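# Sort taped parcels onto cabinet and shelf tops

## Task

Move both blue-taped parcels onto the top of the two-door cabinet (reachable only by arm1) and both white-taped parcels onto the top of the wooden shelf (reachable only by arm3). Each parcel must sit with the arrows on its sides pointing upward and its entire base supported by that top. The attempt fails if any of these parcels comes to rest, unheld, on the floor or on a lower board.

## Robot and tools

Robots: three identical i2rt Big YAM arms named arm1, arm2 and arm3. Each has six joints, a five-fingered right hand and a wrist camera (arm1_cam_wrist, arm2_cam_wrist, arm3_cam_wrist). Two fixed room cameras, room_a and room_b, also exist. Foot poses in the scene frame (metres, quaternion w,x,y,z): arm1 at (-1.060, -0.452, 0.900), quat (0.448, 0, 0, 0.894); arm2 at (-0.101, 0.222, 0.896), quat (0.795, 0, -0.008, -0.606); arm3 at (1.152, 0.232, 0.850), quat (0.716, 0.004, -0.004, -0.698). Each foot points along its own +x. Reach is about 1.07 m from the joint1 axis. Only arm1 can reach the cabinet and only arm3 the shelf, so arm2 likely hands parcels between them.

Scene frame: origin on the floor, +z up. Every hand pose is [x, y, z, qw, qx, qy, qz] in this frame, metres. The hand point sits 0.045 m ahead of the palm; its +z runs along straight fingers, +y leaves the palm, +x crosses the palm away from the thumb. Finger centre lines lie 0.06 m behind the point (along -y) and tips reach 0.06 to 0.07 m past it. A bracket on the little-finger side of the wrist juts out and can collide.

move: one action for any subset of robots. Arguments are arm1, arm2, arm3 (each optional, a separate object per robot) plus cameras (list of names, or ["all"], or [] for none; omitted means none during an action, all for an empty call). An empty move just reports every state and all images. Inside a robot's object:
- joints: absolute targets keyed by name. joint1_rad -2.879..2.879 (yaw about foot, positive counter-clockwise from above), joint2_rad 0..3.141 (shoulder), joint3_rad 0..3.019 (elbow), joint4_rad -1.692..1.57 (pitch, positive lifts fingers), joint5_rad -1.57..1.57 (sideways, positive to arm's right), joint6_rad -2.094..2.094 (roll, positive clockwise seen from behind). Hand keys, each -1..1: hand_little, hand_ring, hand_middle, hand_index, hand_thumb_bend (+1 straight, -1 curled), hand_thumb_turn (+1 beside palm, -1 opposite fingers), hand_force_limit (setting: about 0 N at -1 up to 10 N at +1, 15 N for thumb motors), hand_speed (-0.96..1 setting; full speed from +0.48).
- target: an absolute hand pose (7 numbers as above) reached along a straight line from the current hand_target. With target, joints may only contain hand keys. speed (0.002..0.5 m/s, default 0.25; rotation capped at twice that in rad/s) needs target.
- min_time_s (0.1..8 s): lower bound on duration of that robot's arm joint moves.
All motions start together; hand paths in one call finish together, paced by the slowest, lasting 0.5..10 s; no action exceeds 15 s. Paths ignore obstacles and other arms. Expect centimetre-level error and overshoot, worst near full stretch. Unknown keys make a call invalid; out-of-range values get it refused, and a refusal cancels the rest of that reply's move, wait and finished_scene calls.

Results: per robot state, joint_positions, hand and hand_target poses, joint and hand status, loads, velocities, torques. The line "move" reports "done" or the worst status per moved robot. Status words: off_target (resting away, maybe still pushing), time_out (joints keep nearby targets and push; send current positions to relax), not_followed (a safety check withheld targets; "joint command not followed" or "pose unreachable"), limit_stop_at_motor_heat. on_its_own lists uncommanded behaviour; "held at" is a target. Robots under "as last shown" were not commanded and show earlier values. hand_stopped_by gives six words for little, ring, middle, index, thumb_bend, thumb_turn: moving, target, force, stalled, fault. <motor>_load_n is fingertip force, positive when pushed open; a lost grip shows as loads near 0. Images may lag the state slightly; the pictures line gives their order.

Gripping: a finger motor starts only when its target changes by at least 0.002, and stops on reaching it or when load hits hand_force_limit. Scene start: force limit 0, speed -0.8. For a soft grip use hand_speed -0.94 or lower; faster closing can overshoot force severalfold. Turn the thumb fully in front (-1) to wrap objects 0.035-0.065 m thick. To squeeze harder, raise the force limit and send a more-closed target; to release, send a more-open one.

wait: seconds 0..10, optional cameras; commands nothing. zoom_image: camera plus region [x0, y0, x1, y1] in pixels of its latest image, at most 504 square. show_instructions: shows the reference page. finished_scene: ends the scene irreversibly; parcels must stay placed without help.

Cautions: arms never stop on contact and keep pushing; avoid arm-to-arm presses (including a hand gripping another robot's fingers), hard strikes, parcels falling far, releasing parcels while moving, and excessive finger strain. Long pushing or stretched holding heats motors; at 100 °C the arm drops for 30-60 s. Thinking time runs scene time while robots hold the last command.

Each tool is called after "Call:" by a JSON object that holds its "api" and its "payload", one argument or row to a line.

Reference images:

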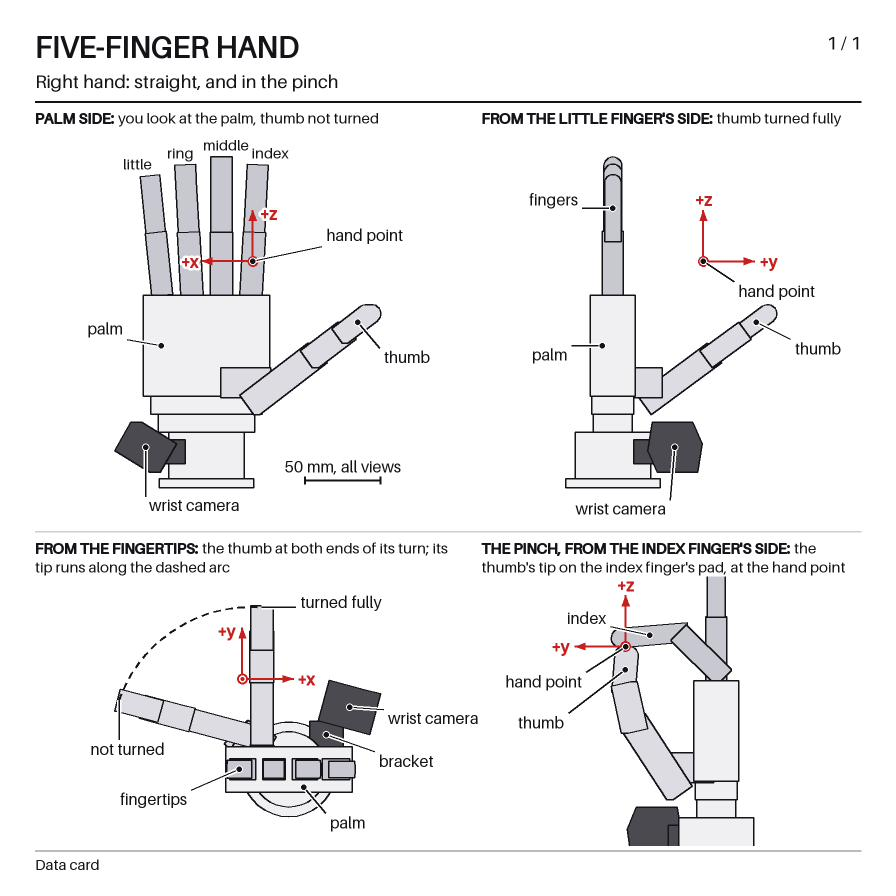

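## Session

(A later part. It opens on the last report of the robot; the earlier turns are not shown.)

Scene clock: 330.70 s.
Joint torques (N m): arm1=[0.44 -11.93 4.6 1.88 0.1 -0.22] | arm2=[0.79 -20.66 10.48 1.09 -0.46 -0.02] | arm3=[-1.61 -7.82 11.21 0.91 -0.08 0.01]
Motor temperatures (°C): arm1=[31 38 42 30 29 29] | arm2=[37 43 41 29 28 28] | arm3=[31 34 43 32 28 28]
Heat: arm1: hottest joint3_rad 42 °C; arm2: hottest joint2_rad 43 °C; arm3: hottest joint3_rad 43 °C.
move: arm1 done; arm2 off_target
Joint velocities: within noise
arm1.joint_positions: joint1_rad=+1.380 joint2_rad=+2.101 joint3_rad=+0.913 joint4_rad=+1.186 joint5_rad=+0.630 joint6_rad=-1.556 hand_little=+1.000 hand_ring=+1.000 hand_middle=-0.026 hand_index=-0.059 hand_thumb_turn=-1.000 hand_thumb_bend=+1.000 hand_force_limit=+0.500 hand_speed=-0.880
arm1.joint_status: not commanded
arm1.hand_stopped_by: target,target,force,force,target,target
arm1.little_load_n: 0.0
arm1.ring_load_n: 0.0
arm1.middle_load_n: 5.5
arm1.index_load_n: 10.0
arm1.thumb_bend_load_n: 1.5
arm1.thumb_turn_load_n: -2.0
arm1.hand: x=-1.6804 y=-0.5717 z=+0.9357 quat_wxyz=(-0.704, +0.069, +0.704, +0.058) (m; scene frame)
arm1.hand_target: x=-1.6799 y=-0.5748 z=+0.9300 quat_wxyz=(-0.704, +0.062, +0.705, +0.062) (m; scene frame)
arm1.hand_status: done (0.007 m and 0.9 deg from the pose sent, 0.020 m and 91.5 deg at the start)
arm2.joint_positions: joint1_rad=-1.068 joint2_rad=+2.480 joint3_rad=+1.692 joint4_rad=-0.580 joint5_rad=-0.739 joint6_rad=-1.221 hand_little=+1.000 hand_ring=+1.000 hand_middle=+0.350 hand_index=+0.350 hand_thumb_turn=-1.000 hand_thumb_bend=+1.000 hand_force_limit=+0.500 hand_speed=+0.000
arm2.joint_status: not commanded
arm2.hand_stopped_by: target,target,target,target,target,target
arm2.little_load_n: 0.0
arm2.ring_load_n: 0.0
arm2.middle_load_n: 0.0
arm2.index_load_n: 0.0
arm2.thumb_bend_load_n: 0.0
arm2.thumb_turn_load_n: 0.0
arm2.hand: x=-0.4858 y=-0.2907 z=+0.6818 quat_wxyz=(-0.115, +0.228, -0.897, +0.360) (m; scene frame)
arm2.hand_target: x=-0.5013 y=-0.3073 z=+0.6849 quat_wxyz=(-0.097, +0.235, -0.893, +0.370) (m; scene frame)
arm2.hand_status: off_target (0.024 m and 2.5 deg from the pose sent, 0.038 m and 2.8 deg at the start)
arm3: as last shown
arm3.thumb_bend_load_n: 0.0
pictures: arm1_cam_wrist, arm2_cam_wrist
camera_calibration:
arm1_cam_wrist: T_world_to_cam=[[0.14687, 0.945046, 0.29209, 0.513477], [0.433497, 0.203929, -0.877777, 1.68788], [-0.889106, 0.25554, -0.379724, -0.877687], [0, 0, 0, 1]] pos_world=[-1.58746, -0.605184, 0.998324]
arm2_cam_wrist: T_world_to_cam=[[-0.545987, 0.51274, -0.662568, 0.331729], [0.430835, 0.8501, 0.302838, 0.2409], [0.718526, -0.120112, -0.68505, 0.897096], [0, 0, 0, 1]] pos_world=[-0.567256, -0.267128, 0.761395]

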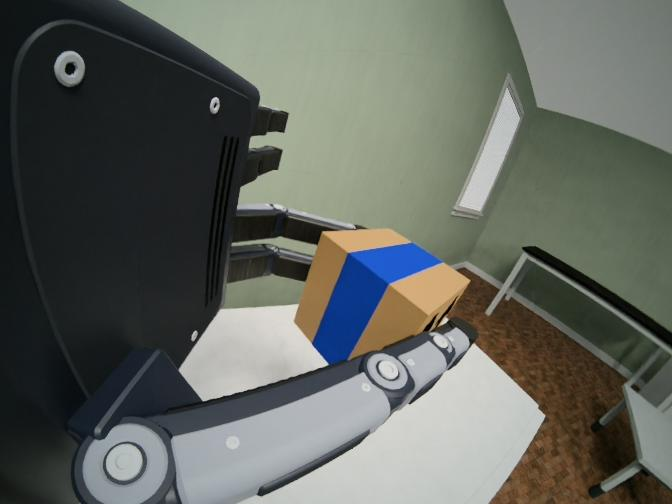

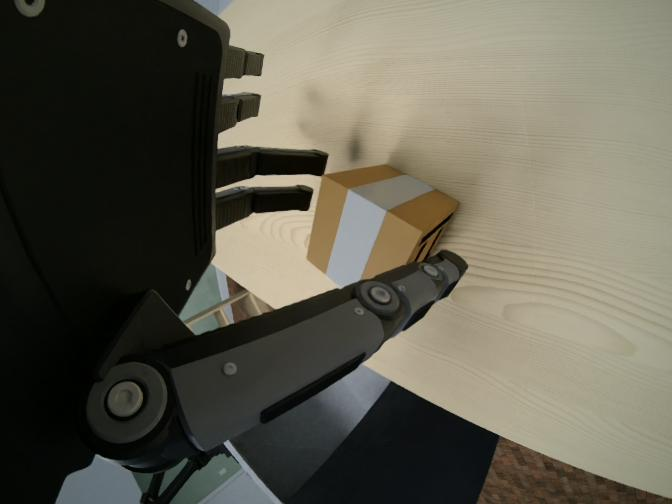

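Call:
{"api": "zoom_image", "payload": {
  "camera": "arm1_cam_wrist",
  "region": [290, 210, 490, 370]
}}

Call:
{"api": "move", "payload": {
  "arm1": {"target": [-1.682, -0.575, 0.83, -0.7044, 0.0616, 0.7044, 0.0616], "speed": 0.1},
  "arm2": {"target": [-0.502, -0.306, 0.673, -0.0974, 0.2352, -0.8935, 0.3701], "speed": 0.03}
}}

Call:
{"api": "move", "payload": {
  "arm1": {"target": [-1.682, -0.575, 0.797, -0.7044, 0.0616, 0.7044, 0.0616], "speed": 0.03},
  "arm2": {"joints": {"hand_index": -0.45, "hand_middle": -0.45, "hand_speed": -0.88, "hand_force_limit": 0.5}},
  "cameras": ["arm1_cam_wrist", "arm2_cam_wrist"]
}}

Scaled by 2.520 from the camera's 672x504 image, which has a finer 960x720 frame.

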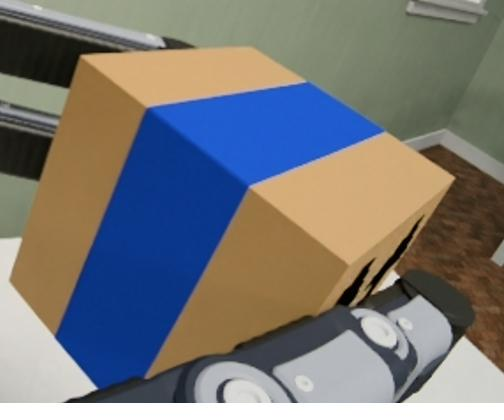

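Scene clock: 333.63 s.
Joint torques (N m): arm1=[0.32 -13.22 4.25 1.89 0.05 -0.23] | arm2=[0.32 -20.66 10.65 1.14 -0.5 -0.06] | arm3=[-1.49 -7.53 11.26 0.98 -0.05 0.01]
Motor temperatures (°C): arm1=[30 38 42 30 29 29] | arm2=[37 43 41 29 28 28] | arm3=[31 34 43 32 28 28]
Heat: arm1: hottest joint3_rad 42 °C; arm2: hottest joint2_rad 43 °C; arm3: hottest joint3_rad 43 °C.
move: arm1 done; arm2 off_target
Joint velocities: within noise
arm1.joint_positions: joint1_rad=+1.380 joint2_rad=+2.378 joint3_rad=+0.991 joint4_rad=+1.369 joint5_rad=+0.630 joint6_rad=-1.556 hand_little=+1.000 hand_ring=+1.000 hand_middle=-0.026 hand_index=-0.059 hand_thumb_turn=-1.000 hand_thumb_bend=+1.000 hand_force_limit=+0.500 hand_speed=-0.880
arm1.joint_status: not commanded
arm1.hand_stopped_by: target,target,force,force,target,target
arm1.little_load_n: 0.0
arm1.ring_load_n: 0.0
arm1.middle_load_n: 5.5
arm1.index_load_n: 10.0
arm1.thumb_bend_load_n: 2.0
arm1.thumb_turn_load_n: -2.0
arm1.hand: x=-1.6774 y=-0.5703 z=+0.8314 quat_wxyz=(-0.699, +0.065, +0.710, +0.061) (m; scene frame)
arm1.hand_target: x=-1.6817 y=-0.5748 z=+0.8300 quat_wxyz=(-0.704, +0.062, +0.705, +0.062) (m; scene frame)
arm1.hand_status: done (0.007 m and 1.0 deg from the pose sent, 0.106 m and 0.9 deg at the start)
arm2.joint_positions: joint1_rad=-1.068 joint2_rad=+2.498 joint3_rad=+1.692 joint4_rad=-0.566 joint5_rad=-0.739 joint6_rad=-1.221 hand_little=+1.000 hand_ring=+1.000 hand_middle=+0.350 hand_index=+0.350 hand_thumb_turn=-1.000 hand_thumb_bend=+1.000 hand_force_limit=+0.500 hand_speed=+0.000
arm2.joint_status: not commanded
arm2.hand_stopped_by: target,target,target,target,target,target
arm2.little_load_n: 0.0
arm2.ring_load_n: 0.0
arm2.middle_load_n: 0.0
arm2.index_load_n: 0.0
arm2.thumb_bend_load_n: 0.0
arm2.thumb_turn_load_n: 0.0
arm2.hand: x=-0.4837 y=-0.2889 z=+0.6709 quat_wxyz=(-0.117, +0.228, -0.897, +0.359) (m; scene frame)
arm2.hand_target: x=-0.5013 y=-0.3052 z=+0.6740 quat_wxyz=(-0.097, +0.235, -0.893, +0.370) (m; scene frame)
arm2.hand_status: off_target (0.025 m and 2.7 deg from the pose sent, 0.024 m and 2.5 deg at the start)
arm3.joint_positions: joint1_rad=+1.123 joint2_rad=+1.160 joint3_rad=+0.631 joint4_rad=-0.322 joint5_rad=-0.101 joint6_rad=-0.104 hand_little=+1.000 hand_ring=+1.000 hand_middle=+1.000 hand_index=+1.000 hand_thumb_turn=-1.000 hand_thumb_bend=+1.000 hand_force_limit=+0.000 hand_speed=-0.500
arm3.joint_status: not commanded
arm3.hand_stopped_by: target,target,target,target,target,target
arm3.little_load_n: 0.0
arm3.ring_load_n: 0.0
arm3.middle_load_n: 0.0
arm3.index_load_n: 0.0
arm3.thumb_bend_load_n: 0.0
arm3.thumb_turn_load_n: 0.0
arm3.hand: x=+1.5244 y=+0.1116 z=+0.9257 quat_wxyz=(-0.221, +0.561, -0.746, +0.284) (m; scene frame)
arm3.hand_target: x=+1.5391 y=+0.1004 z=+0.9500 quat_wxyz=(-0.230, +0.556, -0.738, +0.306) (m; scene frame)
arm3.hand_status: not commanded
pictures: none

Scene clock: 336.23 s.
Joint torques (N m): arm1=[0.32 -12.98 3.88 1.94 0.04 -0.24] | arm2=[0.38 -20.48 10.59 1.17 -0.47 -0.03] | arm3=[-1.49 -7.65 11.3 0.94 -0.08 -0.05]
Motor temperatures (°C): arm1=[30 38 42 30 29 29] | arm2=[37 43 41 29 28 28] | arm3=[31 34 43 32 28 28]
Heat: arm1: hottest joint3_rad 42 °C; arm2: hottest joint2_rad 43 °C; arm3: hottest joint3_rad 43 °C.
move: arm1 done; arm2 off_target
Joint velocities: within noise
arm1.joint_positions: joint1_rad=+1.380 joint2_rad=+2.460 joint3_rad=+1.036 joint4_rad=+1.414 joint5_rad=+0.630 joint6_rad=-1.556 hand_little=+1.000 hand_ring=+1.000 hand_middle=-0.026 hand_index=-0.059 hand_thumb_turn=-1.000 hand_thumb_bend=+1.000 hand_force_limit=+0.500 hand_speed=-0.880
arm1.joint_status: not commanded
arm1.hand_stopped_by: target,target,force,force,target,target
arm1.little_load_n: 0.0
arm1.ring_load_n: 0.0
arm1.middle_load_n: 5.5
arm1.index_load_n: 10.0
arm1.thumb_bend_load_n: 1.5
arm1.thumb_turn_load_n: -2.0
arm1.hand: x=-1.6797 y=-0.5714 z=+0.8036 quat_wxyz=(-0.701, +0.067, +0.707, +0.060) (m; scene frame)
arm1.hand_target: x=-1.6818 y=-0.5748 z=+0.7972 quat_wxyz=(-0.704, +0.062, +0.705, +0.062) (m; scene frame)
arm1.hand_status: done (0.008 m and 0.8 deg from the pose sent, 0.035 m and 1.0 deg at the start)
arm2.joint_positions: joint1_rad=-1.068 joint2_rad=+2.498 joint3_rad=+1.692 joint4_rad=-0.566 joint5_rad=-0.739 joint6_rad=-1.221 hand_little=+1.000 hand_ring=+1.000 hand_middle=-0.037 hand_index=-0.071 hand_thumb_turn=-1.000 hand_thumb_bend=+1.000 hand_force_limit=+0.500 hand_speed=-0.880
arm2.joint_status: hand_middle off_target (ended at -0.037, target -0.450); hand_index off_target (ended at -0.071, target -0.450); the others done
arm2.hand_stopped_by: target,target,force,force,target,target
arm2.little_load_n: 0.0
arm2.ring_load_n: 0.0
arm2.middle_load_n: 6.0
arm2.index_load_n: 7.5
arm2.thumb_bend_load_n: 1.0
arm2.thumb_turn_load_n: -2.0
arm2.hand: x=-0.4835 y=-0.2888 z=+0.6705 quat_wxyz=(-0.117, +0.227, -0.898, +0.359) (m; scene frame)
arm2.hand_target: x=-0.5012 y=-0.3052 z=+0.6739 quat_wxyz=(-0.097, +0.235, -0.894, +0.370) (m; scene frame)
arm2.hand_status: not commanded
arm3: as last shown
pictures: arm1_cam_wrist, arm2_cam_wrist
camera_calibration:
arm1_cam_wrist: T_world_to_cam=[[0.144455, 0.943763, 0.297395, 0.542703], [0.440793, 0.207705, -0.873247, 1.58227], [-0.885909, 0.257234, -0.386, -0.916041], [0, 0, 0, 1]] pos_world=[-1.58738, -0.605191, 0.866721]
arm2_cam_wrist: T_world_to_cam=[[-0.543809, 0.514804, -0.662758, 0.326239], [0.429787, 0.849158, 0.306943, 0.238148], [0.720802, -0.117927, -0.683036, 0.888203], [0, 0, 0, 1]] pos_world=[-0.56516, -0.265432, 0.749794]

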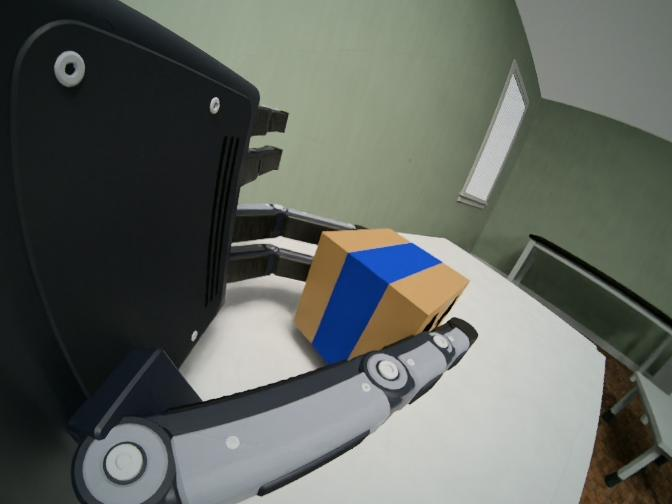

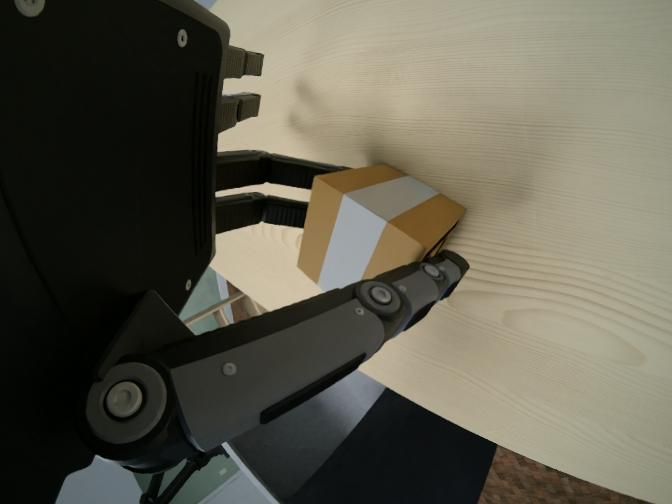

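Call:
{"api": "move", "payload": {
  "arm1": {"target": [-1.682, -0.575, 0.787, -0.7044, 0.0616, 0.7044, 0.0616], "speed": 0.03},
  "arm2": {"target": [-0.492, -0.295, 0.74, -0.0974, 0.2352, -0.8935, 0.3701], "speed": 0.08}
}}

Call:
{"api": "move", "payload": {
  "arm1": {"target": [-1.682, -0.575, 0.778, -0.7044, 0.0616, 0.7044, 0.0616], "speed": 0.03},
  "arm2": {"target": [-0.47, -0.26, 0.88, -0.0974, 0.2352, -0.8935, 0.3701], "speed": 0.2},
  "cameras": ["arm1_cam_wrist", "arm2_cam_wrist"]
}}

Scene clock: 339.00 s.
Joint torques (N m): arm1=[0.38 -12.98 3.75 1.92 0.03 -0.23] | arm2=[0.09 -23.88 6.41 0.24 -0.5 -0.05] | arm3=[-1.26 -8.29 11.32 0.87 -0.12 0.01]
Motor temperatures (°C): arm1=[30 38 42 30 29 29] | arm2=[37 44 41 29 28 28] | arm3=[31 34 43 32 27 28]
Heat: arm1: hottest joint3_rad 42 °C; arm2: hottest joint2_rad 44 °C; arm3: hottest joint3_rad 43 °C.
move: arm1 done; arm2 off_target
Joint velocities: within noise
arm1.joint_positions: joint1_rad=+1.380 joint2_rad=+2.486 joint3_rad=+1.051 joint4_rad=+1.427 joint5_rad=+0.630 joint6_rad=-1.556 hand_little=+1.000 hand_ring=+1.000 hand_middle=-0.026 hand_index=-0.059 hand_thumb_turn=-1.000 hand_thumb_bend=+1.000 hand_force_limit=+0.500 hand_speed=-0.880
arm1.joint_status: not commanded
arm1.hand_stopped_by: target,target,force,force,target,target
arm1.little_load_n: 0.0
arm1.ring_load_n: 0.0
arm1.middle_load_n: 5.5
arm1.index_load_n: 10.0
arm1.thumb_bend_load_n: 1.5
arm1.thumb_turn_load_n: -2.0
arm1.hand: x=-1.6807 y=-0.5719 z=+0.7952 quat_wxyz=(-0.702, +0.067, +0.706, +0.059) (m; scene frame)
arm1.hand_target: x=-1.6817 y=-0.5748 z=+0.7870 quat_wxyz=(-0.704, +0.062, +0.705, +0.062) (m; scene frame)
arm1.hand_status: done (0.009 m and 0.8 deg from the pose sent, 0.017 m and 0.8 deg at the start)
arm2.joint_positions: joint1_rad=-1.068 joint2_rad=+2.402 joint3_rad=+1.655 joint4_rad=-0.600 joint5_rad=-0.739 joint6_rad=-1.221 hand_little=+1.000 hand_ring=+1.000 hand_middle=-0.037 hand_index=-0.071 hand_thumb_turn=-1.000 hand_thumb_bend=+1.000 hand_force_limit=+0.500 hand_speed=-0.880
arm2.joint_status: not commanded
arm2.hand_stopped_by: target,target,force,force,target,target
arm2.little_load_n: 0.0
arm2.ring_load_n: 0.0
arm2.middle_load_n: 6.0
arm2.index_load_n: 7.5
arm2.thumb_bend_load_n: 1.5
arm2.thumb_turn_load_n: -2.0
arm2.hand: x=-0.4868 y=-0.2909 z=+0.7186 quat_wxyz=(-0.107, +0.231, -0.895, +0.365) (m; scene frame)
arm2.hand_target: x=-0.4918 y=-0.2951 z=+0.7395 quat_wxyz=(-0.097, +0.235, -0.893, +0.370) (m; scene frame)
arm2.hand_status: off_target (0.022 m and 1.3 deg from the pose sent, 0.070 m and 2.7 deg at the start)
arm3: as last shown
pictures: none

Scene clock: 340.47 s.
Joint torques (N m): arm1=[0.38 -12.69 3.59 1.87 0.03 -0.2] | arm2=[-0.32 -21.54 7.66 0.28 -0.57 -0.13] | arm3=[-1.9 -8.53 10.99 0.95 -0.09 0.04]
Motor temperatures (°C): arm1=[30 38 42 30 29 29] | arm2=[37 44 41 29 28 28] | arm3=[31 34 43 32 27 28]
Heat: arm1: hottest joint3_rad 42 °C; arm2: hottest joint2_rad 44 °C; arm3: hottest joint3_rad 43 °C.
move: arm1 off_target; arm2 off_target
Joint velocities: within noise
arm1.joint_positions: joint1_rad=+1.380 joint2_rad=+2.507 joint3_rad=+1.066 joint4_rad=+1.439 joint5_rad=+0.630 joint6_rad=-1.559 hand_little=+1.000 hand_ring=+1.000 hand_middle=-0.026 hand_index=-0.059 hand_thumb_turn=-1.000 hand_thumb_bend=+1.000 hand_force_limit=+0.500 hand_speed=-0.880
arm1.joint_status: not commanded
arm1.hand_stopped_by: target,target,force,force,target,target
arm1.little_load_n: 0.5
arm1.ring_load_n: 0.0
arm1.middle_load_n: 5.5
arm1.index_load_n: 10.0
arm1.thumb_bend_load_n: 1.5
arm1.thumb_turn_load_n: -2.0
arm1.hand: x=-1.6820 y=-0.5725 z=+0.7890 quat_wxyz=(-0.704, +0.067, +0.704, +0.059) (m; scene frame)
arm1.hand_target: x=-1.6816 y=-0.5747 z=+0.7781 quat_wxyz=(-0.704, +0.062, +0.705, +0.062) (m; scene frame)
arm1.hand_status: off_target (0.011 m and 0.7 deg from the pose sent, 0.018 m and 0.8 deg at the start)
arm2.joint_positions: joint1_rad=-1.071 joint2_rad=+2.083 joint3_rad=+1.528 joint4_rad=-0.790 joint5_rad=-0.739 joint6_rad=-1.229 hand_little=+1.000 hand_ring=+1.000 hand_middle=-0.037 hand_index=-0.071 hand_thumb_turn=-1.000 hand_thumb_bend=+1.000 hand_force_limit=+0.500 hand_speed=-0.880
arm2.joint_status: not commanded
arm2.hand_stopped_by: target,target,force,force,target,target
arm2.little_load_n: 0.5
arm2.ring_load_n: 0.0
arm2.middle_load_n: 6.0
arm2.index_load_n: 7.5
arm2.thumb_bend_load_n: 1.5
arm2.thumb_turn_load_n: -2.0
arm2.hand: x=-0.4647 y=-0.2636 z=+0.8689 quat_wxyz=(-0.104, +0.234, -0.895, +0.366) (m; scene frame)
arm2.hand_target: x=-0.4699 y=-0.2601 z=+0.8797 quat_wxyz=(-0.097, +0.235, -0.894, +0.370) (m; scene frame)
arm2.hand_status: off_target (0.013 m and 0.9 deg from the pose sent, 0.165 m and 1.3 deg at the start)
arm3: as last shown
pictures: arm1_cam_wrist, arm2_cam_wrist
camera_calibration:
arm1_cam_wrist: T_world_to_cam=[[0.146871, 0.944085, 0.295181, 0.554344], [0.433722, 0.206735, -0.877009, 1.56137], [-0.888996, 0.256834, -0.379108, -0.934252], [0, 0, 0, 1]] pos_world=[-1.58916, -0.606189, 0.851521]
arm2_cam_wrist: T_world_to_cam=[[-0.561495, 0.498695, -0.660323, 0.440448], [0.434404, 0.856835, 0.277718, 0.177415], [0.704285, -0.13091, -0.697743, 1.01489], [0, 0, 0, 1]] pos_world=[-0.544531, -0.238806, 0.949698]

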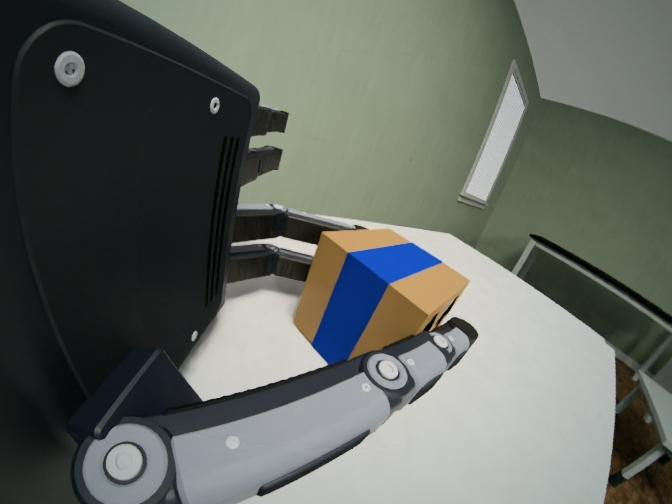

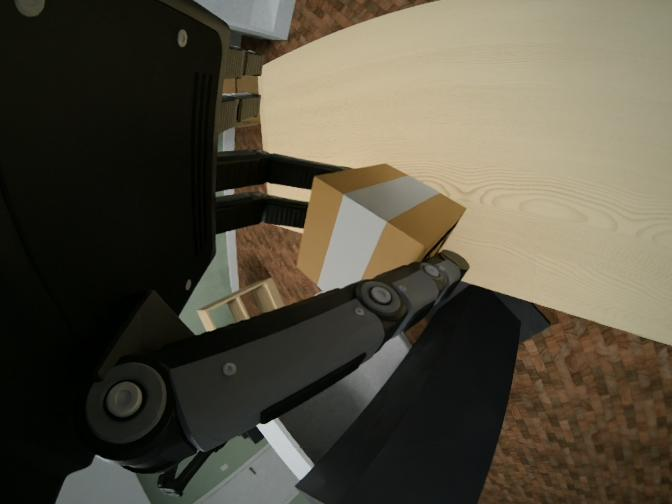

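Call:
{"api": "move", "payload": {
  "arm1": {"target": [-1.682, -0.575, 0.771, -0.7044, 0.0616, 0.7044, 0.0616], "speed": 0.03},
  "arm2": {"joints": {"joint1_rad": 0.2, "joint2_rad": 1.5, "joint3_rad": 1.2, "joint4_rad": -1.045}, "min_time_s": 3},
  "cameras": ["arm1_cam_wrist"]
}}

Scene clock: 344.93 s.
Joint torques (N m): arm1=[0.32 -11.99 3.44 1.65 0.01 -0.1] | arm2=[0.09 -14.21 8.46 0.28 -0.59 -0.14] | arm3=[-1.08 -7.65 11.32 1.05 -0.08 0.01]
Motor temperatures (°C): arm1=[30 38 41 30 29 29] | arm2=[37 44 41 29 28 28] | arm3=[31 34 43 31 27 28]
Heat: arm1: hottest joint3_rad 41 °C; arm2: hottest joint2_rad 44 °C; arm3: hottest joint3_rad 43 °C.
move: arm1 off_target; arm2 done
Joint velocities: within noise
arm1.joint_positions: joint1_rad=+1.380 joint2_rad=+2.518 joint3_rad=+1.078 joint4_rad=+1.453 joint5_rad=+0.630 joint6_rad=-1.570 hand_little=+1.000 hand_ring=+1.000 hand_middle=-0.026 hand_index=-0.059 hand_thumb_turn=-1.000 hand_thumb_bend=+1.000 hand_force_limit=+0.500 hand_speed=-0.880
arm1.joint_status: not commanded
arm1.hand_stopped_by: target,target,force,force,target,target
arm1.little_load_n: 0.0
arm1.ring_load_n: 0.0
arm1.middle_load_n: 6.0
arm1.index_load_n: 9.0
arm1.thumb_bend_load_n: 1.5
arm1.thumb_turn_load_n: -4.0
arm1.hand: x=-1.6844 y=-0.5734 z=+0.7888 quat_wxyz=(-0.708, +0.066, +0.700, +0.060) (m; scene frame)
arm1.hand_target: x=-1.6814 y=-0.5746 z=+0.7713 quat_wxyz=(-0.704, +0.062, +0.705, +0.062) (m; scene frame)
arm1.hand_status: off_target (0.018 m and 0.9 deg from the pose sent, 0.018 m and 0.7 deg at the start)
arm2.joint_positions: joint1_rad=+0.204 joint2_rad=+1.526 joint3_rad=+1.203 joint4_rad=-1.036 joint5_rad=-0.740 joint6_rad=-1.230 hand_little=+1.000 hand_ring=+1.000 hand_middle=-0.037 hand_index=-0.071 hand_thumb_turn=-1.000 hand_thumb_bend=+1.000 hand_force_limit=+0.500 hand_speed=-0.880
arm2.joint_status: all done
arm2.hand_stopped_by: target,target,force,force,target,target
arm2.little_load_n: 0.0
arm2.ring_load_n: 0.0
arm2.middle_load_n: 6.0
arm2.index_load_n: 7.5
arm2.thumb_bend_load_n: 1.5
arm2.thumb_turn_load_n: -2.0
arm2.hand: x=+0.1829 y=-0.1238 z=+1.0395 quat_wxyz=(-0.298, +0.723, -0.579, +0.231) (m; scene frame)
arm2.hand_target: x=+0.1798 y=-0.1220 z=+1.0493 quat_wxyz=(-0.294, +0.725, -0.575, +0.239) (m; scene frame)
arm2.hand_status: not commanded
arm3: as last shown
pictures: arm1_cam_wrist
camera_calibration:
arm1_cam_wrist: T_world_to_cam=[[0.150281, 0.942905, 0.297231, 0.559015], [0.423708, 0.210208, -0.88107, 1.55072], [-0.893245, 0.258347, -0.367926, -0.951341], [0, 0, 0, 1]] pos_world=[-1.59084, -0.607296, 0.850116]

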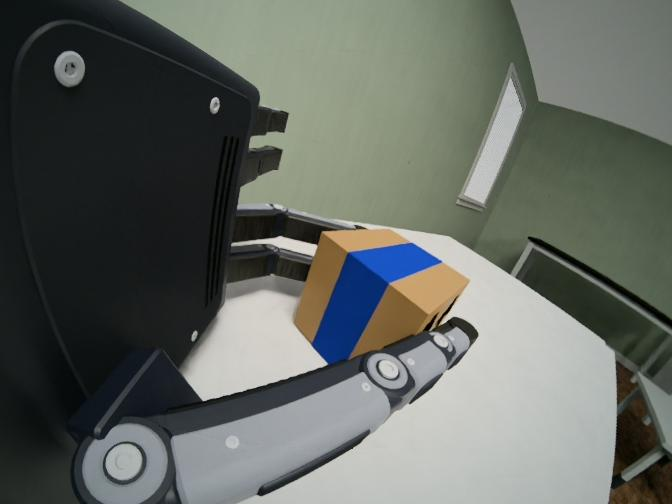

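Call:
{"api": "move", "payload": {
  "arm1": {"joints": {"hand_index": 0.4, "hand_middle": 0.4, "hand_speed": -0.6}},
  "arm2": {"joints": {"joint1_rad": 1.42}, "min_time_s": 3}
}}

Call:
{"api": "move", "payload": {
  "arm1": {"joints": {"hand_index": 0.95, "hand_middle": 0.95, "hand_speed": 0.0}}
}}

Call:
{"api": "move", "payload": {
  "arm1": {"target": [-1.672, -0.570, 0.778, -0.7044, 0.0616, 0.7044, 0.0616], "speed": 0.04},
  "cameras": ["arm1_cam_wrist", "room_b", "arm2_cam_wrist"]
}}

Scene clock: 354.13 s.
Joint torques (N m): arm1=[0.44 -12.75 3.41 1.65 0.02 -0.11] | arm2=[0.15 -13.98 8.34 0.25 -0.56 -0.12] | arm3=[-1.44 -7.71 11.32 0.91 -0.08 0.05]
Motor temperatures (°C): arm1=[30 38 41 30 29 29] | arm2=[37 43 40 29 28 28] | arm3=[31 34 44 31 27 28]
Heat: arm1: hottest joint3_rad 41 °C; arm2: hottest joint2_rad 43 °C; arm3: hottest joint3_rad 44 °C.
move: arm1 done; arm2 done
Joint velocities: within noise
arm1.joint_positions: joint1_rad=+1.380 joint2_rad=+2.526 joint3_rad=+1.078 joint4_rad=+1.453 joint5_rad=+0.630 joint6_rad=-1.570 hand_little=+1.000 hand_ring=+1.000 hand_middle=+0.400 hand_index=+0.400 hand_thumb_turn=-1.000 hand_thumb_bend=+1.000 hand_force_limit=+0.500 hand_speed=-0.600
arm1.joint_status: all done
arm1.hand_stopped_by: target,target,target,target,target,target
arm1.little_load_n: 0.0
arm1.ring_load_n: 0.0
arm1.middle_load_n: 0.0
arm1.index_load_n: 0.0
arm1.thumb_bend_load_n: 0.0
arm1.thumb_turn_load_n: 0.0
arm1.hand: x=-1.6827 y=-0.5725 z=+0.7841 quat_wxyz=(-0.706, +0.065, +0.703, +0.062) (m; scene frame)
arm1.hand_target: x=-1.6815 y=-0.5747 z=+0.7715 quat_wxyz=(-0.704, +0.062, +0.704, +0.062) (m; scene frame)
arm1.hand_status: not commanded
arm2.joint_positions: joint1_rad=+1.423 joint2_rad=+1.526 joint3_rad=+1.203 joint4_rad=-1.036 joint5_rad=-0.740 joint6_rad=-1.230 hand_little=+1.000 hand_ring=+1.000 hand_middle=-0.037 hand_index=-0.071 hand_thumb_turn=-1.000 hand_thumb_bend=+1.000 hand_force_limit=+0.500 hand_speed=-0.880
arm2.joint_status: all done
arm2.hand_stopped_by: target,target,force,force,target,target
arm2.little_load_n: 0.0
arm2.ring_load_n: 0.0
arm2.middle_load_n: 6.0
arm2.index_load_n: 7.5
arm2.thumb_bend_load_n: 1.5
arm2.thumb_turn_load_n: -2.0
arm2.hand: x=+0.3215 y=+0.3719 z=+1.0363 quat_wxyz=(-0.368, +0.927, -0.062, +0.019) (m; scene frame)
arm2.hand_target: x=+0.3185 y=+0.3702 z=+1.0461 quat_wxyz=(-0.370, +0.927, -0.057, +0.028) (m; scene frame)
arm2.hand_status: not commanded
arm3: as last shown
pictures: none

Scene clock: 354.80 s.
Joint torques (N m): arm1=[0.21 -12.81 3.36 1.66 0.03 -0.09] | arm2=[-0.32 -14.27 8.49 0.29 -0.59 -0.16] | arm3=[-1.67 -7.94 11.25 0.85 -0.08 -0.04]
Motor temperatures (°C): arm1=[30 38 41 30 29 29] | arm2=[37 43 40 29 28 28] | arm3=[31 34 44 31 27 28]
Heat: arm1: hottest joint3_rad 41 °C; arm2: hottest joint2_rad 43 °C; arm3: hottest joint3_rad 44 °C.
move: arm1 done
Joint velocities: within noise
arm1.joint_positions: joint1_rad=+1.380 joint2_rad=+2.526 joint3_rad=+1.078 joint4_rad=+1.453 joint5_rad=+0.630 joint6_rad=-1.570 hand_little=+1.000 hand_ring=+1.000 hand_middle=+0.950 hand_index=+0.950 hand_thumb_turn=-1.000 hand_thumb_bend=+1.000 hand_force_limit=+0.500 hand_speed=+0.000
arm1.joint_status: all done
arm1.hand_stopped_by: target,target,target,target,target,target
arm1.little_load_n: 0.0
arm1.ring_load_n: 0.0
arm1.middle_load_n: 0.0
arm1.index_load_n: 0.0
arm1.thumb_bend_load_n: 0.0
arm1.thumb_turn_load_n: 0.0
arm1.hand: x=-1.6827 y=-0.5726 z=+0.7841 quat_wxyz=(-0.706, +0.065, +0.703, +0.062) (m; scene frame)
arm1.hand_target: x=-1.6815 y=-0.5747 z=+0.7715 quat_wxyz=(-0.704, +0.062, +0.705, +0.061) (m; scene frame)
arm1.hand_status: not commanded
arm2, arm3: as last shown
arm2.middle_load_n: 6.5
pictures: none

Scene clock: 355.77 s.
Joint torques (N m): arm1=[0.32 -14.33 1.52 1.83 0.02 -0.1] | arm2=[-0.38 -14.56 8.46 0.32 -0.59 -0.11] | arm3=[-0.91 -7.82 11.18 0.83 -0.08 0.03]
Motor temperatures (°C): arm1=[30 38 41 30 29 29] | arm2=[37 43 40 29 28 28] | arm3=[31 34 44 31 27 28]
Heat: arm1: hottest joint3_rad 41 °C; arm2: hottest joint2_rad 43 °C; arm3: hottest joint3_rad 44 °C.
move: arm1 done
Joint velocities: within noise
arm1.joint_positions: joint1_rad=+1.380 joint2_rad=+2.526 joint3_rad=+1.060 joint4_rad=+1.468 joint5_rad=+0.630 joint6_rad=-1.570 hand_little=+1.000 hand_ring=+1.000 hand_middle=+0.950 hand_index=+0.950 hand_thumb_turn=-1.000 hand_thumb_bend=+1.000 hand_force_limit=+0.500 hand_speed=+0.000
arm1.joint_status: not commanded
arm1.hand_stopped_by: target,target,target,target,target,target
arm1.little_load_n: 0.0
arm1.ring_load_n: 0.0
arm1.middle_load_n: 0.0
arm1.index_load_n: 0.0
arm1.thumb_bend_load_n: 0.0
arm1.thumb_turn_load_n: 0.0
arm1.hand: x=-1.6762 y=-0.5694 z=+0.7826 quat_wxyz=(-0.705, +0.064, +0.704, +0.062) (m; scene frame)
arm1.hand_target: x=-1.6721 y=-0.5699 z=+0.7781 quat_wxyz=(-0.704, +0.062, +0.704, +0.062) (m; scene frame)
arm1.hand_status: done (0.006 m and 0.3 deg from the pose sent, 0.012 m and 0.4 deg at the start)
arm2, arm3: as last shown
arm2.middle_load_n: 6.0
pictures: arm1_cam_wrist, arm2_cam_wrist, room_b
camera_calibration:
arm1_cam_wrist: T_world_to_cam=[[0.146782, 0.941454, 0.303512, 0.54431], [0.432653, 0.214824, -0.875592, 1.55421], [-0.889532, 0.259836, -0.375791, -0.934125], [0, 0, 0, 1]] pos_world=[-1.58326, -0.603605, 0.844614]
arm2_cam_wrist: T_world_to_cam=[[0.148425, -0.753229, -0.640793, 0.892665], [-0.863428, -0.414618, 0.287376, 0.124902], [-0.482144, 0.510625, -0.711899, 0.818661], [0, 0, 0, 1]] pos_world=[0.370063, 0.30614, 1.11892]

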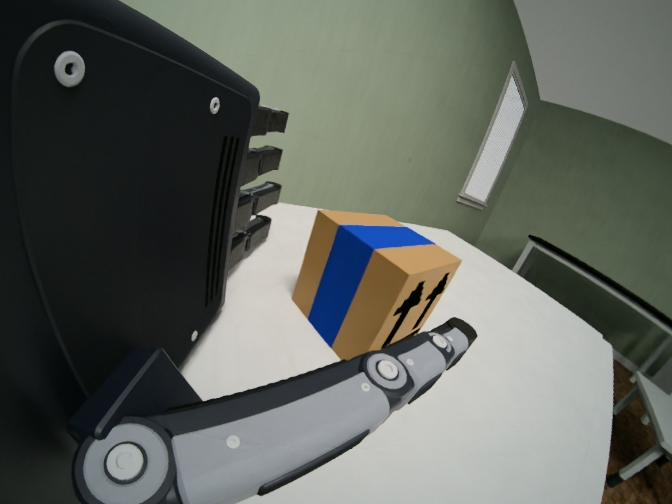

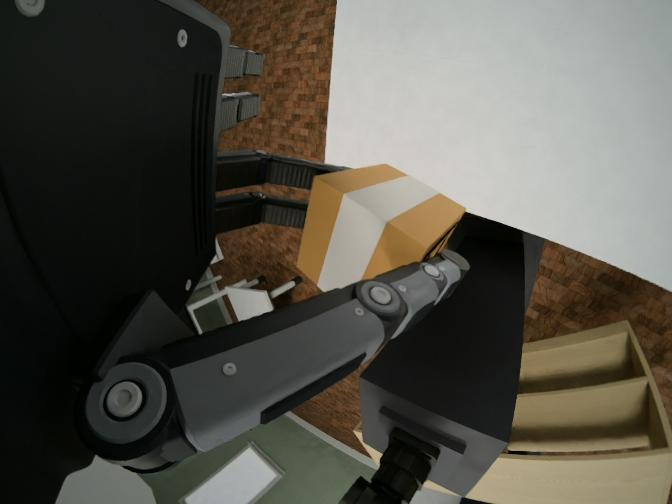

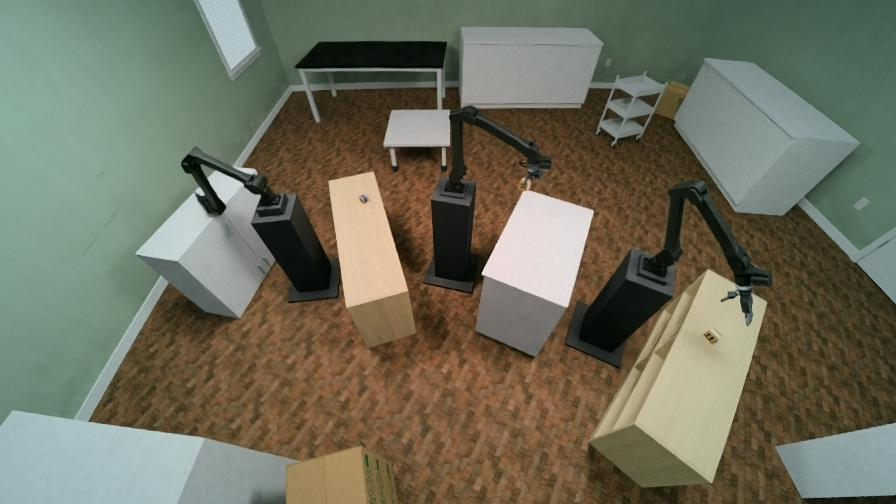

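Call:
{"api": "move", "payload": {
  "arm1": {"target": [-1.670, -0.568, 0.96, -0.7044, 0.0616, 0.7044, 0.0616], "speed": 0.15},
  "arm2": {"target": [0.585, 0.31, 0.96, 0.2706, -0.6533, 0.6533, -0.2706], "speed": 0.25}
}}

Call:
{"api": "move", "payload": {
  "arm1": {"joints": {"joint1_rad": 0.0, "joint2_rad": 1.4, "joint3_rad": 1.1, "joint4_rad": -0.5, "joint5_rad": 0.0, "joint6_rad": 0.0, "hand_index": 0.6, "hand_middle": 0.6}, "min_time_s": 3},
  "arm2": {"target": [0.588, 0.312, 0.87, 0.2706, -0.6533, 0.6533, -0.2706], "speed": 0.1},
  "cameras": ["arm2_cam_wrist", "room_a"]
}}

Scene clock: 361.37 s.
Joint torques (N m): arm1=[0.38 -13.57 3.89 0.96 -0.05 -0.1] | arm2=[0.97 -16.97 14.3 1.69 0.18 0.03] | arm3=[-1.2 -7.65 11.23 1.1 -0.09 -0.03]
Motor temperatures (°C): arm1=[30 38 40 30 29 29] | arm2=[37 43 40 29 28 28] | arm3=[31 34 44 31 27 28]
Heat: arm1: hottest joint3_rad 40 °C; arm2: hottest joint2_rad 43 °C; arm3: hottest joint3_rad 44 °C.
move: arm1 done; arm2 off_target
Joint velocities: within noise
arm1.joint_positions: joint1_rad=+1.380 joint2_rad=+2.032 joint3_rad=+0.877 joint4_rad=+1.165 joint5_rad=+0.630 joint6_rad=-1.570 hand_little=+1.000 hand_ring=+1.000 hand_middle=+0.950 hand_index=+0.950 hand_thumb_turn=-1.000 hand_thumb_bend=+1.000 hand_force_limit=+0.500 hand_speed=+0.000
arm1.joint_status: not commanded
arm1.hand_stopped_by: target,target,target,target,target,target
arm1.little_load_n: 0.0
arm1.ring_load_n: 0.0
arm1.middle_load_n: 0.0
arm1.index_load_n: 0.0
arm1.thumb_bend_load_n: 0.0
arm1.thumb_turn_load_n: 0.5
arm1.hand: x=-1.6724 y=-0.5675 z=+0.9603 quat_wxyz=(-0.707, +0.066, +0.701, +0.061) (m; scene frame)
arm1.hand_target: x=-1.6700 y=-0.5679 z=+0.9600 quat_wxyz=(-0.704, +0.062, +0.704, +0.062) (m; scene frame)
arm1.hand_status: done (0.002 m and 0.7 deg from the pose sent, 0.178 m and 0.3 deg at the start)
arm2.joint_positions: joint1_rad=+1.385 joint2_rad=+1.879 joint3_rad=+1.337 joint4_rad=-0.326 joint5_rad=+0.054 joint6_rad=+0.063 hand_little=+1.000 hand_ring=+1.000 hand_middle=-0.037 hand_index=-0.071 hand_thumb_turn=-1.000 hand_thumb_bend=+1.000 hand_force_limit=+0.500 hand_speed=-0.880
arm2.joint_status: not commanded
arm2.hand_stopped_by: target,target,force,force,target,target
arm2.little_load_n: 0.0
arm2.ring_load_n: 0.0
arm2.middle_load_n: 6.0
arm2.index_load_n: 7.5
arm2.thumb_bend_load_n: 1.5
arm2.thumb_turn_load_n: -1.5
arm2.hand: x=+0.5527 y=+0.3005 z=+0.9327 quat_wxyz=(-0.244, +0.664, -0.661, +0.251) (m; scene frame)
arm2.hand_target: x=+0.5823 y=+0.3098 z=+0.9614 quat_wxyz=(-0.271, +0.653, -0.653, +0.270) (m; scene frame)
arm2.hand_status: off_target (0.043 m and 4.0 deg from the pose sent, 0.281 m and 82.6 deg at the start)
arm3.joint_positions: joint1_rad=+1.123 joint2_rad=+1.160 joint3_rad=+0.631 joint4_rad=-0.322 joint5_rad=-0.101 joint6_rad=-0.104 hand_little=+1.000 hand_ring=+1.000 hand_middle=+1.000 hand_index=+1.000 hand_thumb_turn=-1.000 hand_thumb_bend=+1.000 hand_force_limit=+0.000 hand_speed=-0.500
arm3.joint_status: not commanded
arm3.hand_stopped_by: target,target,target,target,target,target
arm3.little_load_n: 0.0
arm3.ring_load_n: 0.0
arm3.middle_load_n: 0.0
arm3.index_load_n: 0.0
arm3.thumb_bend_load_n: 0.0
arm3.thumb_turn_load_n: 0.0
arm3.hand: x=+1.5244 y=+0.1116 z=+0.9257 quat_wxyz=(-0.221, +0.561, -0.746, +0.284) (m; scene frame)
arm3.hand_target: x=+1.5391 y=+0.1004 z=+0.9500 quat_wxyz=(-0.230, +0.556, -0.738, +0.306) (m; scene frame)
arm3.hand_status: not commanded
pictures: none

Scene clock: 365.03 s.
Joint torques (N m): arm1=[0.73 -9.47 12.15 0.64 -0.05 0.08] | arm2=[1.26 -18.14 8.99 2.13 0.18 0.05] | arm3=[-1.67 -8.18 11.25 0.96 -0.08 -0.01]
Motor temperatures (°C): arm1=[30 38 41 30 29 29] | arm2=[37 43 40 29 28 28] | arm3=[31 33 44 31 27 28]
Heat: arm1: hottest joint3_rad 41 °C; arm2: hottest joint2_rad 43 °C; arm3: hottest joint3_rad 44 °C.
move: arm1 done; arm2 off_target
Joint velocities: within noise
arm1.joint_positions: joint1_rad=-0.007 joint2_rad=+1.403 joint3_rad=+1.057 joint4_rad=-0.492 joint5_rad=+0.003 joint6_rad=-0.012 hand_little=+1.000 hand_ring=+1.000 hand_middle=+0.600 hand_index=+0.600 hand_thumb_turn=-1.000 hand_thumb_bend=+1.000 hand_force_limit=+0.500 hand_speed=+0.000
arm1.joint_status: all done
arm1.hand_stopped_by: target,target,target,target,target,target
arm1.little_load_n: 0.0
arm1.ring_load_n: 0.0
arm1.middle_load_n: 0.0
arm1.index_load_n: 0.0
arm1.thumb_bend_load_n: 0.0
arm1.thumb_turn_load_n: 0.0
arm1.hand: x=-1.3911 y=-0.0513 z=+1.0446 quat_wxyz=(-0.341, +0.886, +0.296, -0.108) (m; scene frame)
arm1.hand_target: x=-1.4032 y=-0.0436 z=+1.0671 quat_wxyz=(-0.356, +0.880, +0.292, -0.118) (m; scene frame)
arm1.hand_status: not commanded
arm2.joint_positions: joint1_rad=+1.389 joint2_rad=+2.022 joint3_rad=+1.337 joint4_rad=-0.142 joint5_rad=+0.057 joint6_rad=+0.066 hand_little=+1.000 hand_ring=+1.000 hand_middle=-0.037 hand_index=-0.071 hand_thumb_turn=-1.000 hand_thumb_bend=+1.000 hand_force_limit=+0.500 hand_speed=-0.880
arm2.joint_status: not commanded
arm2.hand_stopped_by: target,target,force,force,target,target
arm2.little_load_n: 0.0
arm2.ring_load_n: 0.0
arm2.middle_load_n: 6.0
arm2.index_load_n: 7.5
arm2.thumb_bend_load_n: 1.5
arm2.thumb_turn_load_n: -2.0
arm2.hand: x=+0.5785 y=+0.3040 z=+0.8650 quat_wxyz=(-0.259, +0.658, -0.656, +0.264) (m; scene frame)
arm2.hand_target: x=+0.5877 y=+0.3120 z=+0.8703 quat_wxyz=(-0.271, +0.653, -0.653, +0.271) (m; scene frame)
arm2.hand_status: off_target (0.013 m and 1.7 deg from the pose sent, 0.073 m and 4.1 deg at the start)
arm3: as last shown
pictures: arm2_cam_wrist, room_a
camera_calibration:
arm2_cam_wrist: T_world_to_cam=[[-0.726789, -0.254493, -0.637975, 1.04591], [-0.522269, 0.80802, 0.27265, -0.188352], [0.446109, 0.531353, -0.720174, 0.319242], [0, 0, 0, 1]] pos_world=[0.519366, 0.248738, 0.948526]

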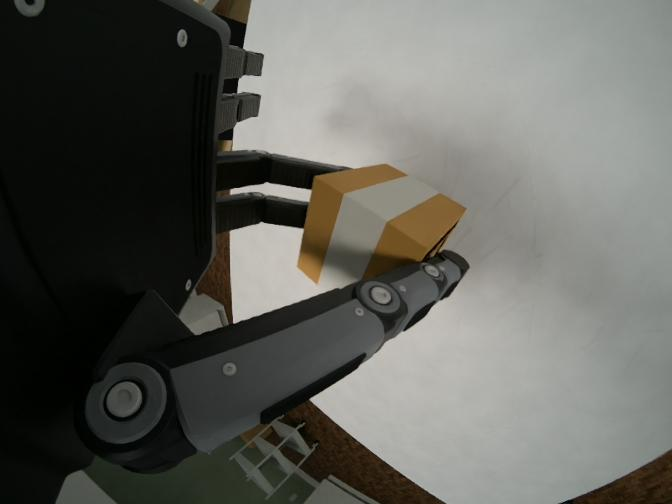

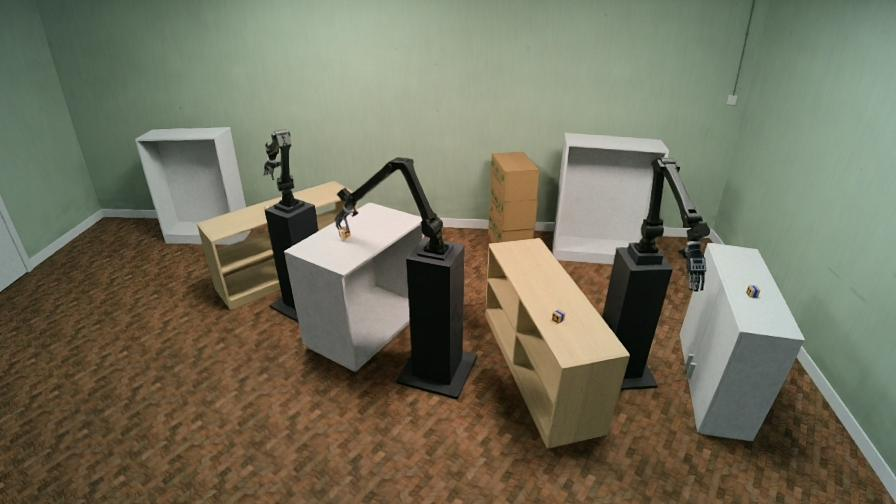

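Call:
{"api": "move", "payload": {
  "arm1": {"joints": {"joint1_rad": -1.13, "joint2_rad": 1.5, "joint3_rad": 1.05}, "min_time_s": 3},
  "arm2": {"target": [0.588, 0.312, 0.842, 0.2706, -0.6533, 0.6533, -0.2706], "speed": 0.04}
}}

Call:
{"api": "move", "payload": {
  "arm1": {"target": [-0.772, 0.074, 0.86, 0.3802, -0.9180, 0.1046, -0.0433], "speed": 0.2},
  "arm2": {"target": [0.588, 0.312, 0.828, 0.2706, -0.6533, 0.6533, -0.2706], "speed": 0.03},
  "cameras": ["arm1_cam_wrist", "arm2_cam_wrist"]
}}

Scene clock: 369.77 s.
Joint torques (N m): arm1=[0.56 -8 7.8 0.61 0.01 0.04] | arm2=[0.85 -18.43 7.86 2.14 0.16 0.03] | arm3=[-1.61 -7.59 11.29 0.85 -0.08 0.02]
Motor temperatures (°C): arm1=[30 38 41 30 29 29] | arm2=[37 43 40 29 28 27] | arm3=[31 33 44 31 27 28]
Heat: arm1: hottest joint3_rad 41 °C; arm2: hottest joint2_rad 43 °C; arm3: hottest joint3_rad 44 °C.
move: arm1 done; arm2 done
Joint velocities: within noise
arm1.joint_positions: joint1_rad=-1.136 joint2_rad=+1.476 joint3_rad=+1.057 joint4_rad=-0.492 joint5_rad=+0.001 joint6_rad=-0.011 hand_little=+1.000 hand_ring=+1.000 hand_middle=+0.600 hand_index=+0.600 hand_thumb_turn=-1.000 hand_thumb_bend=+1.000 hand_force_limit=+0.500 hand_speed=+0.000
arm1.joint_status: all done
arm1.hand_stopped_by: target,target,target,target,target,target
arm1.little_load_n: 0.0
arm1.ring_load_n: 0.0
arm1.middle_load_n: 0.0
arm1.index_load_n: 0.0
arm1.thumb_bend_load_n: 0.0
arm1.thumb_turn_load_n: 0.0
arm1.hand: x=-0.8393 y=+0.0185 z=+1.0089 quat_wxyz=(-0.313, +0.919, -0.227, +0.082) (m; scene frame)
arm1.hand_target: x=-0.8456 y=+0.0156 z=+0.9930 quat_wxyz=(-0.296, +0.924, -0.230, +0.074) (m; scene frame)
arm1.hand_status: not commanded
arm2.joint_positions: joint1_rad=+1.389 joint2_rad=+2.063 joint3_rad=+1.337 joint4_rad=-0.083 joint5_rad=+0.058 joint6_rad=+0.067 hand_little=+1.000 hand_ring=+1.000 hand_middle=-0.037 hand_index=-0.071 hand_thumb_turn=-1.000 hand_thumb_bend=+1.000 hand_force_limit=+0.500 hand_speed=-0.880
arm2.joint_status: not commanded
arm2.hand_stopped_by: target,target,force,force,target,target
arm2.little_load_n: 0.0
arm2.ring_load_n: 0.0
arm2.middle_load_n: 5.0
arm2.index_load_n: 7.0
arm2.thumb_bend_load_n: 1.5
arm2.thumb_turn_load_n: -2.0
arm2.hand: x=+0.5854 y=+0.3046 z=+0.8463 quat_wxyz=(-0.265, +0.655, -0.654, +0.269) (m; scene frame)
arm2.hand_target: x=+0.5879 y=+0.3120 z=+0.8422 quat_wxyz=(-0.271, +0.653, -0.653, +0.270) (m; scene frame)
arm2.hand_status: done (0.009 m and 0.7 deg from the pose sent, 0.026 m and 1.7 deg at the start)
arm3: as last shown
pictures: none

Scene clock: 371.37 s.
Joint torques (N m): arm1=[-0.21 -12.63 9.16 1.39 -0.23 -0.15] | arm2=[0.5 -16.62 7.32 2.06 0.15 0.02] | arm3=[-1.61 -7.77 11.23 0.91 -0.09 -0.02]
Motor temperatures (°C): arm1=[30 38 41 30 29 29] | arm2=[37 43 40 29 28 27] | arm3=[31 33 44 31 27 28]
Heat: arm1: hottest joint3_rad 41 °C; arm2: hottest joint2_rad 43 °C; arm3: hottest joint3_rad 44 °C.
move: arm1 off_target; arm2 off_target
Joint velocities: within noise
arm1.joint_positions: joint1_rad=-1.244 joint2_rad=+1.873 joint3_rad=+1.048 joint4_rad=-0.031 joint5_rad=-0.262 joint6_rad=-0.263 hand_little=+1.000 hand_ring=+1.000 hand_middle=+0.600 hand_index=+0.600 hand_thumb_turn=-1.000 hand_thumb_bend=+1.000 hand_force_limit=+0.500 hand_speed=+0.000
arm1.joint_status: not commanded
arm1.hand_stopped_by: target,target,target,target,target,target
arm1.little_load_n: 0.0
arm1.ring_load_n: 0.0
arm1.middle_load_n: 0.0
arm1.index_load_n: 0.0
arm1.thumb_bend_load_n: 0.0
arm1.thumb_turn_load_n: 0.0
arm1.hand: x=-0.7848 y=+0.0592 z=+0.8521 quat_wxyz=(-0.366, +0.923, -0.112, +0.034) (m; scene frame)
arm1.hand_target: x=-0.7722 y=+0.0734 z=+0.8605 quat_wxyz=(-0.380, +0.918, -0.105, +0.044) (m; scene frame)
arm1.hand_status: off_target (0.021 m and 2.2 deg from the pose sent, 0.173 m and 16.5 deg at the start)
arm2.joint_positions: joint1_rad=+1.389 joint2_rad=+2.072 joint3_rad=+1.337 joint4_rad=-0.053 joint5_rad=+0.058 joint6_rad=+0.069 hand_little=+1.000 hand_ring=+1.000 hand_middle=-0.037 hand_index=-0.071 hand_thumb_turn=-1.000 hand_thumb_bend=+1.000 hand_force_limit=+0.500 hand_speed=-0.880
arm2.joint_status: not commanded
arm2.hand_stopped_by: target,target,force,force,target,target
arm2.little_load_n: 0.0
arm2.ring_load_n: 0.0
arm2.middle_load_n: 2.5
arm2.index_load_n: 7.0
arm2.thumb_bend_load_n: 1.5
arm2.thumb_turn_load_n: -3.0
arm2.hand: x=+0.5909 y=+0.3051 z=+0.8448 quat_wxyz=(-0.273, +0.651, -0.652, +0.275) (m; scene frame)
arm2.hand_target: x=+0.5874 y=+0.3118 z=+0.8282 quat_wxyz=(-0.270, +0.653, -0.653, +0.270) (m; scene frame)
arm2.hand_status: off_target (0.018 m and 0.7 deg from the pose sent, 0.020 m and 0.7 deg at the start)
arm3: as last shown
pictures: arm1_cam_wrist, arm2_cam_wrist
camera_calibration:
arm1_cam_wrist: T_world_to_cam=[[0.128062, -0.72879, -0.672656, 0.716584], [-0.959613, -0.262354, 0.101554, -0.802693], [-0.250486, 0.632484, -0.732953, 0.505444], [0, 0, 0, 1]] pos_world=[-0.735435, -0.00803638, 0.933998]
arm2_cam_wrist: T_world_to_cam=[[-0.701338, -0.250193, -0.667479, 1.05084], [-0.531416, 0.807613, 0.255653, -0.157348], [0.475103, 0.534008, -0.699366, 0.263021], [0, 0, 0, 1]] pos_world=[0.528414, 0.249533, 0.925587]

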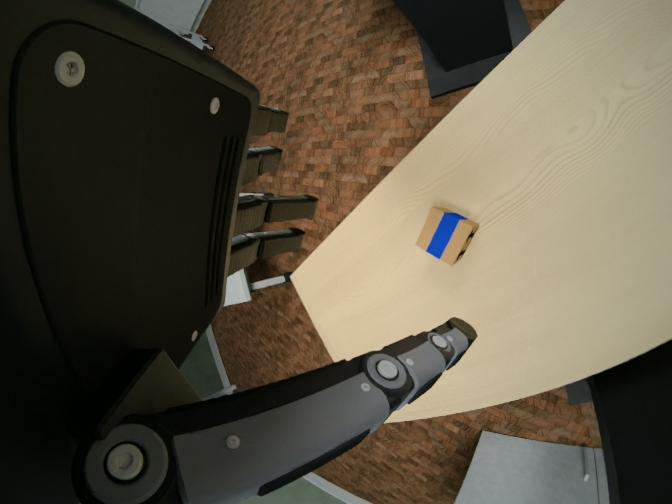

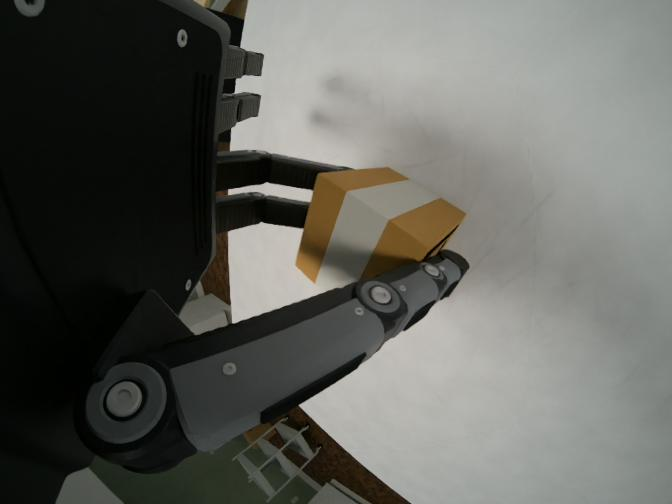

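Call:
{"api": "move", "payload": {
  "arm2": {"joints": {"hand_index": 0.4, "hand_middle": 0.4, "hand_speed": -0.6}},
  "cameras": ["arm2_cam_wrist", "arm1_cam_wrist"]
}}

Scene clock: 376.77 s.
Joint torques (N m): arm1=[-0.15 -12.51 9.2 1.39 -0.23 -0.15] | arm2=[0.85 -18.43 7.28 2.1 0.12 0] | arm3=[-1.44 -7.65 11.23 0.8 -0.09 -0.03]
Motor temperatures (°C): arm1=[30 37 42 30 29 29] | arm2=[37 43 40 29 28 27] | arm3=[31 33 44 31 27 28]
Heat: arm1: hottest joint3_rad 42 °C; arm2: hottest joint2_rad 43 °C; arm3: hottest joint3_rad 44 °C.
move: arm2 done
Joint velocities: within noise
arm1, arm3: as last shown
arm2.joint_positions: joint1_rad=+1.389 joint2_rad=+2.083 joint3_rad=+1.337 joint4_rad=-0.052 joint5_rad=+0.059 joint6_rad=+0.069 hand_little=+1.000 hand_ring=+1.000 hand_middle=+0.400 hand_index=+0.400 hand_thumb_turn=-1.000 hand_thumb_bend=+1.000 hand_force_limit=+0.500 hand_speed=-0.600
arm2.joint_status: all done
arm2.hand_stopped_by: target,target,target,target,target,target
arm2.little_load_n: 0.0
arm2.ring_load_n: 0.0
arm2.middle_load_n: 0.0
arm2.index_load_n: 0.0
arm2.thumb_bend_load_n: 0.0
arm2.thumb_turn_load_n: 0.0
arm2.hand: x=+0.5889 y=+0.3047 z=+0.8371 quat_wxyz=(-0.269, +0.653, -0.654, +0.272) (m; scene frame)
arm2.hand_target: x=+0.5875 y=+0.3117 z=+0.8283 quat_wxyz=(-0.270, +0.653, -0.653, +0.271) (m; scene frame)
arm2.hand_status: not commanded
arm3.middle_load_n: -0.5
pictures: arm1_cam_wrist, arm2_cam_wrist
camera_calibration:
arm1_cam_wrist: T_world_to_cam=[[0.128062, -0.72879, -0.672656, 0.716584], [-0.959613, -0.262354, 0.101554, -0.802693], [-0.250486, 0.632484, -0.732953, 0.505444], [0, 0, 0, 1]] pos_world=[-0.735435, -0.00803638, 0.933998]
arm2_cam_wrist: T_world_to_cam=[[-0.708753, -0.250749, -0.659389, 1.04191], [-0.52807, 0.808353, 0.260207, -0.162164], [0.467772, 0.532626, -0.705336, 0.268495], [0, 0, 0, 1]] pos_world=[0.527228, 0.249336, 0.918598]

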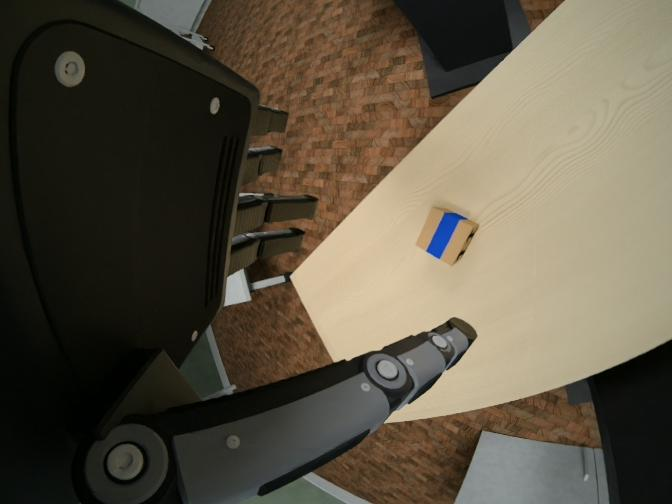

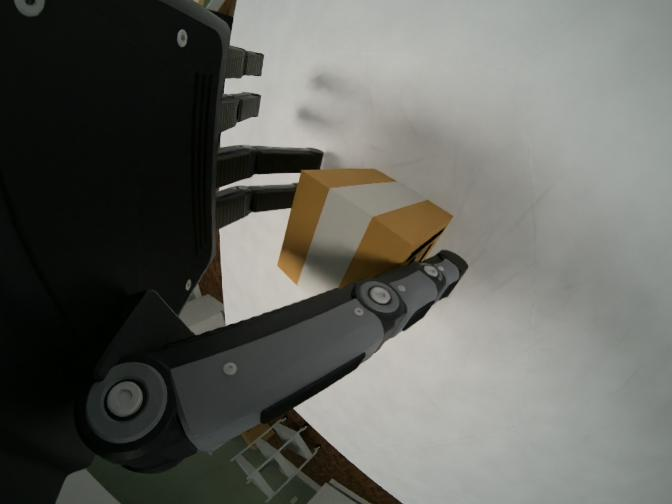

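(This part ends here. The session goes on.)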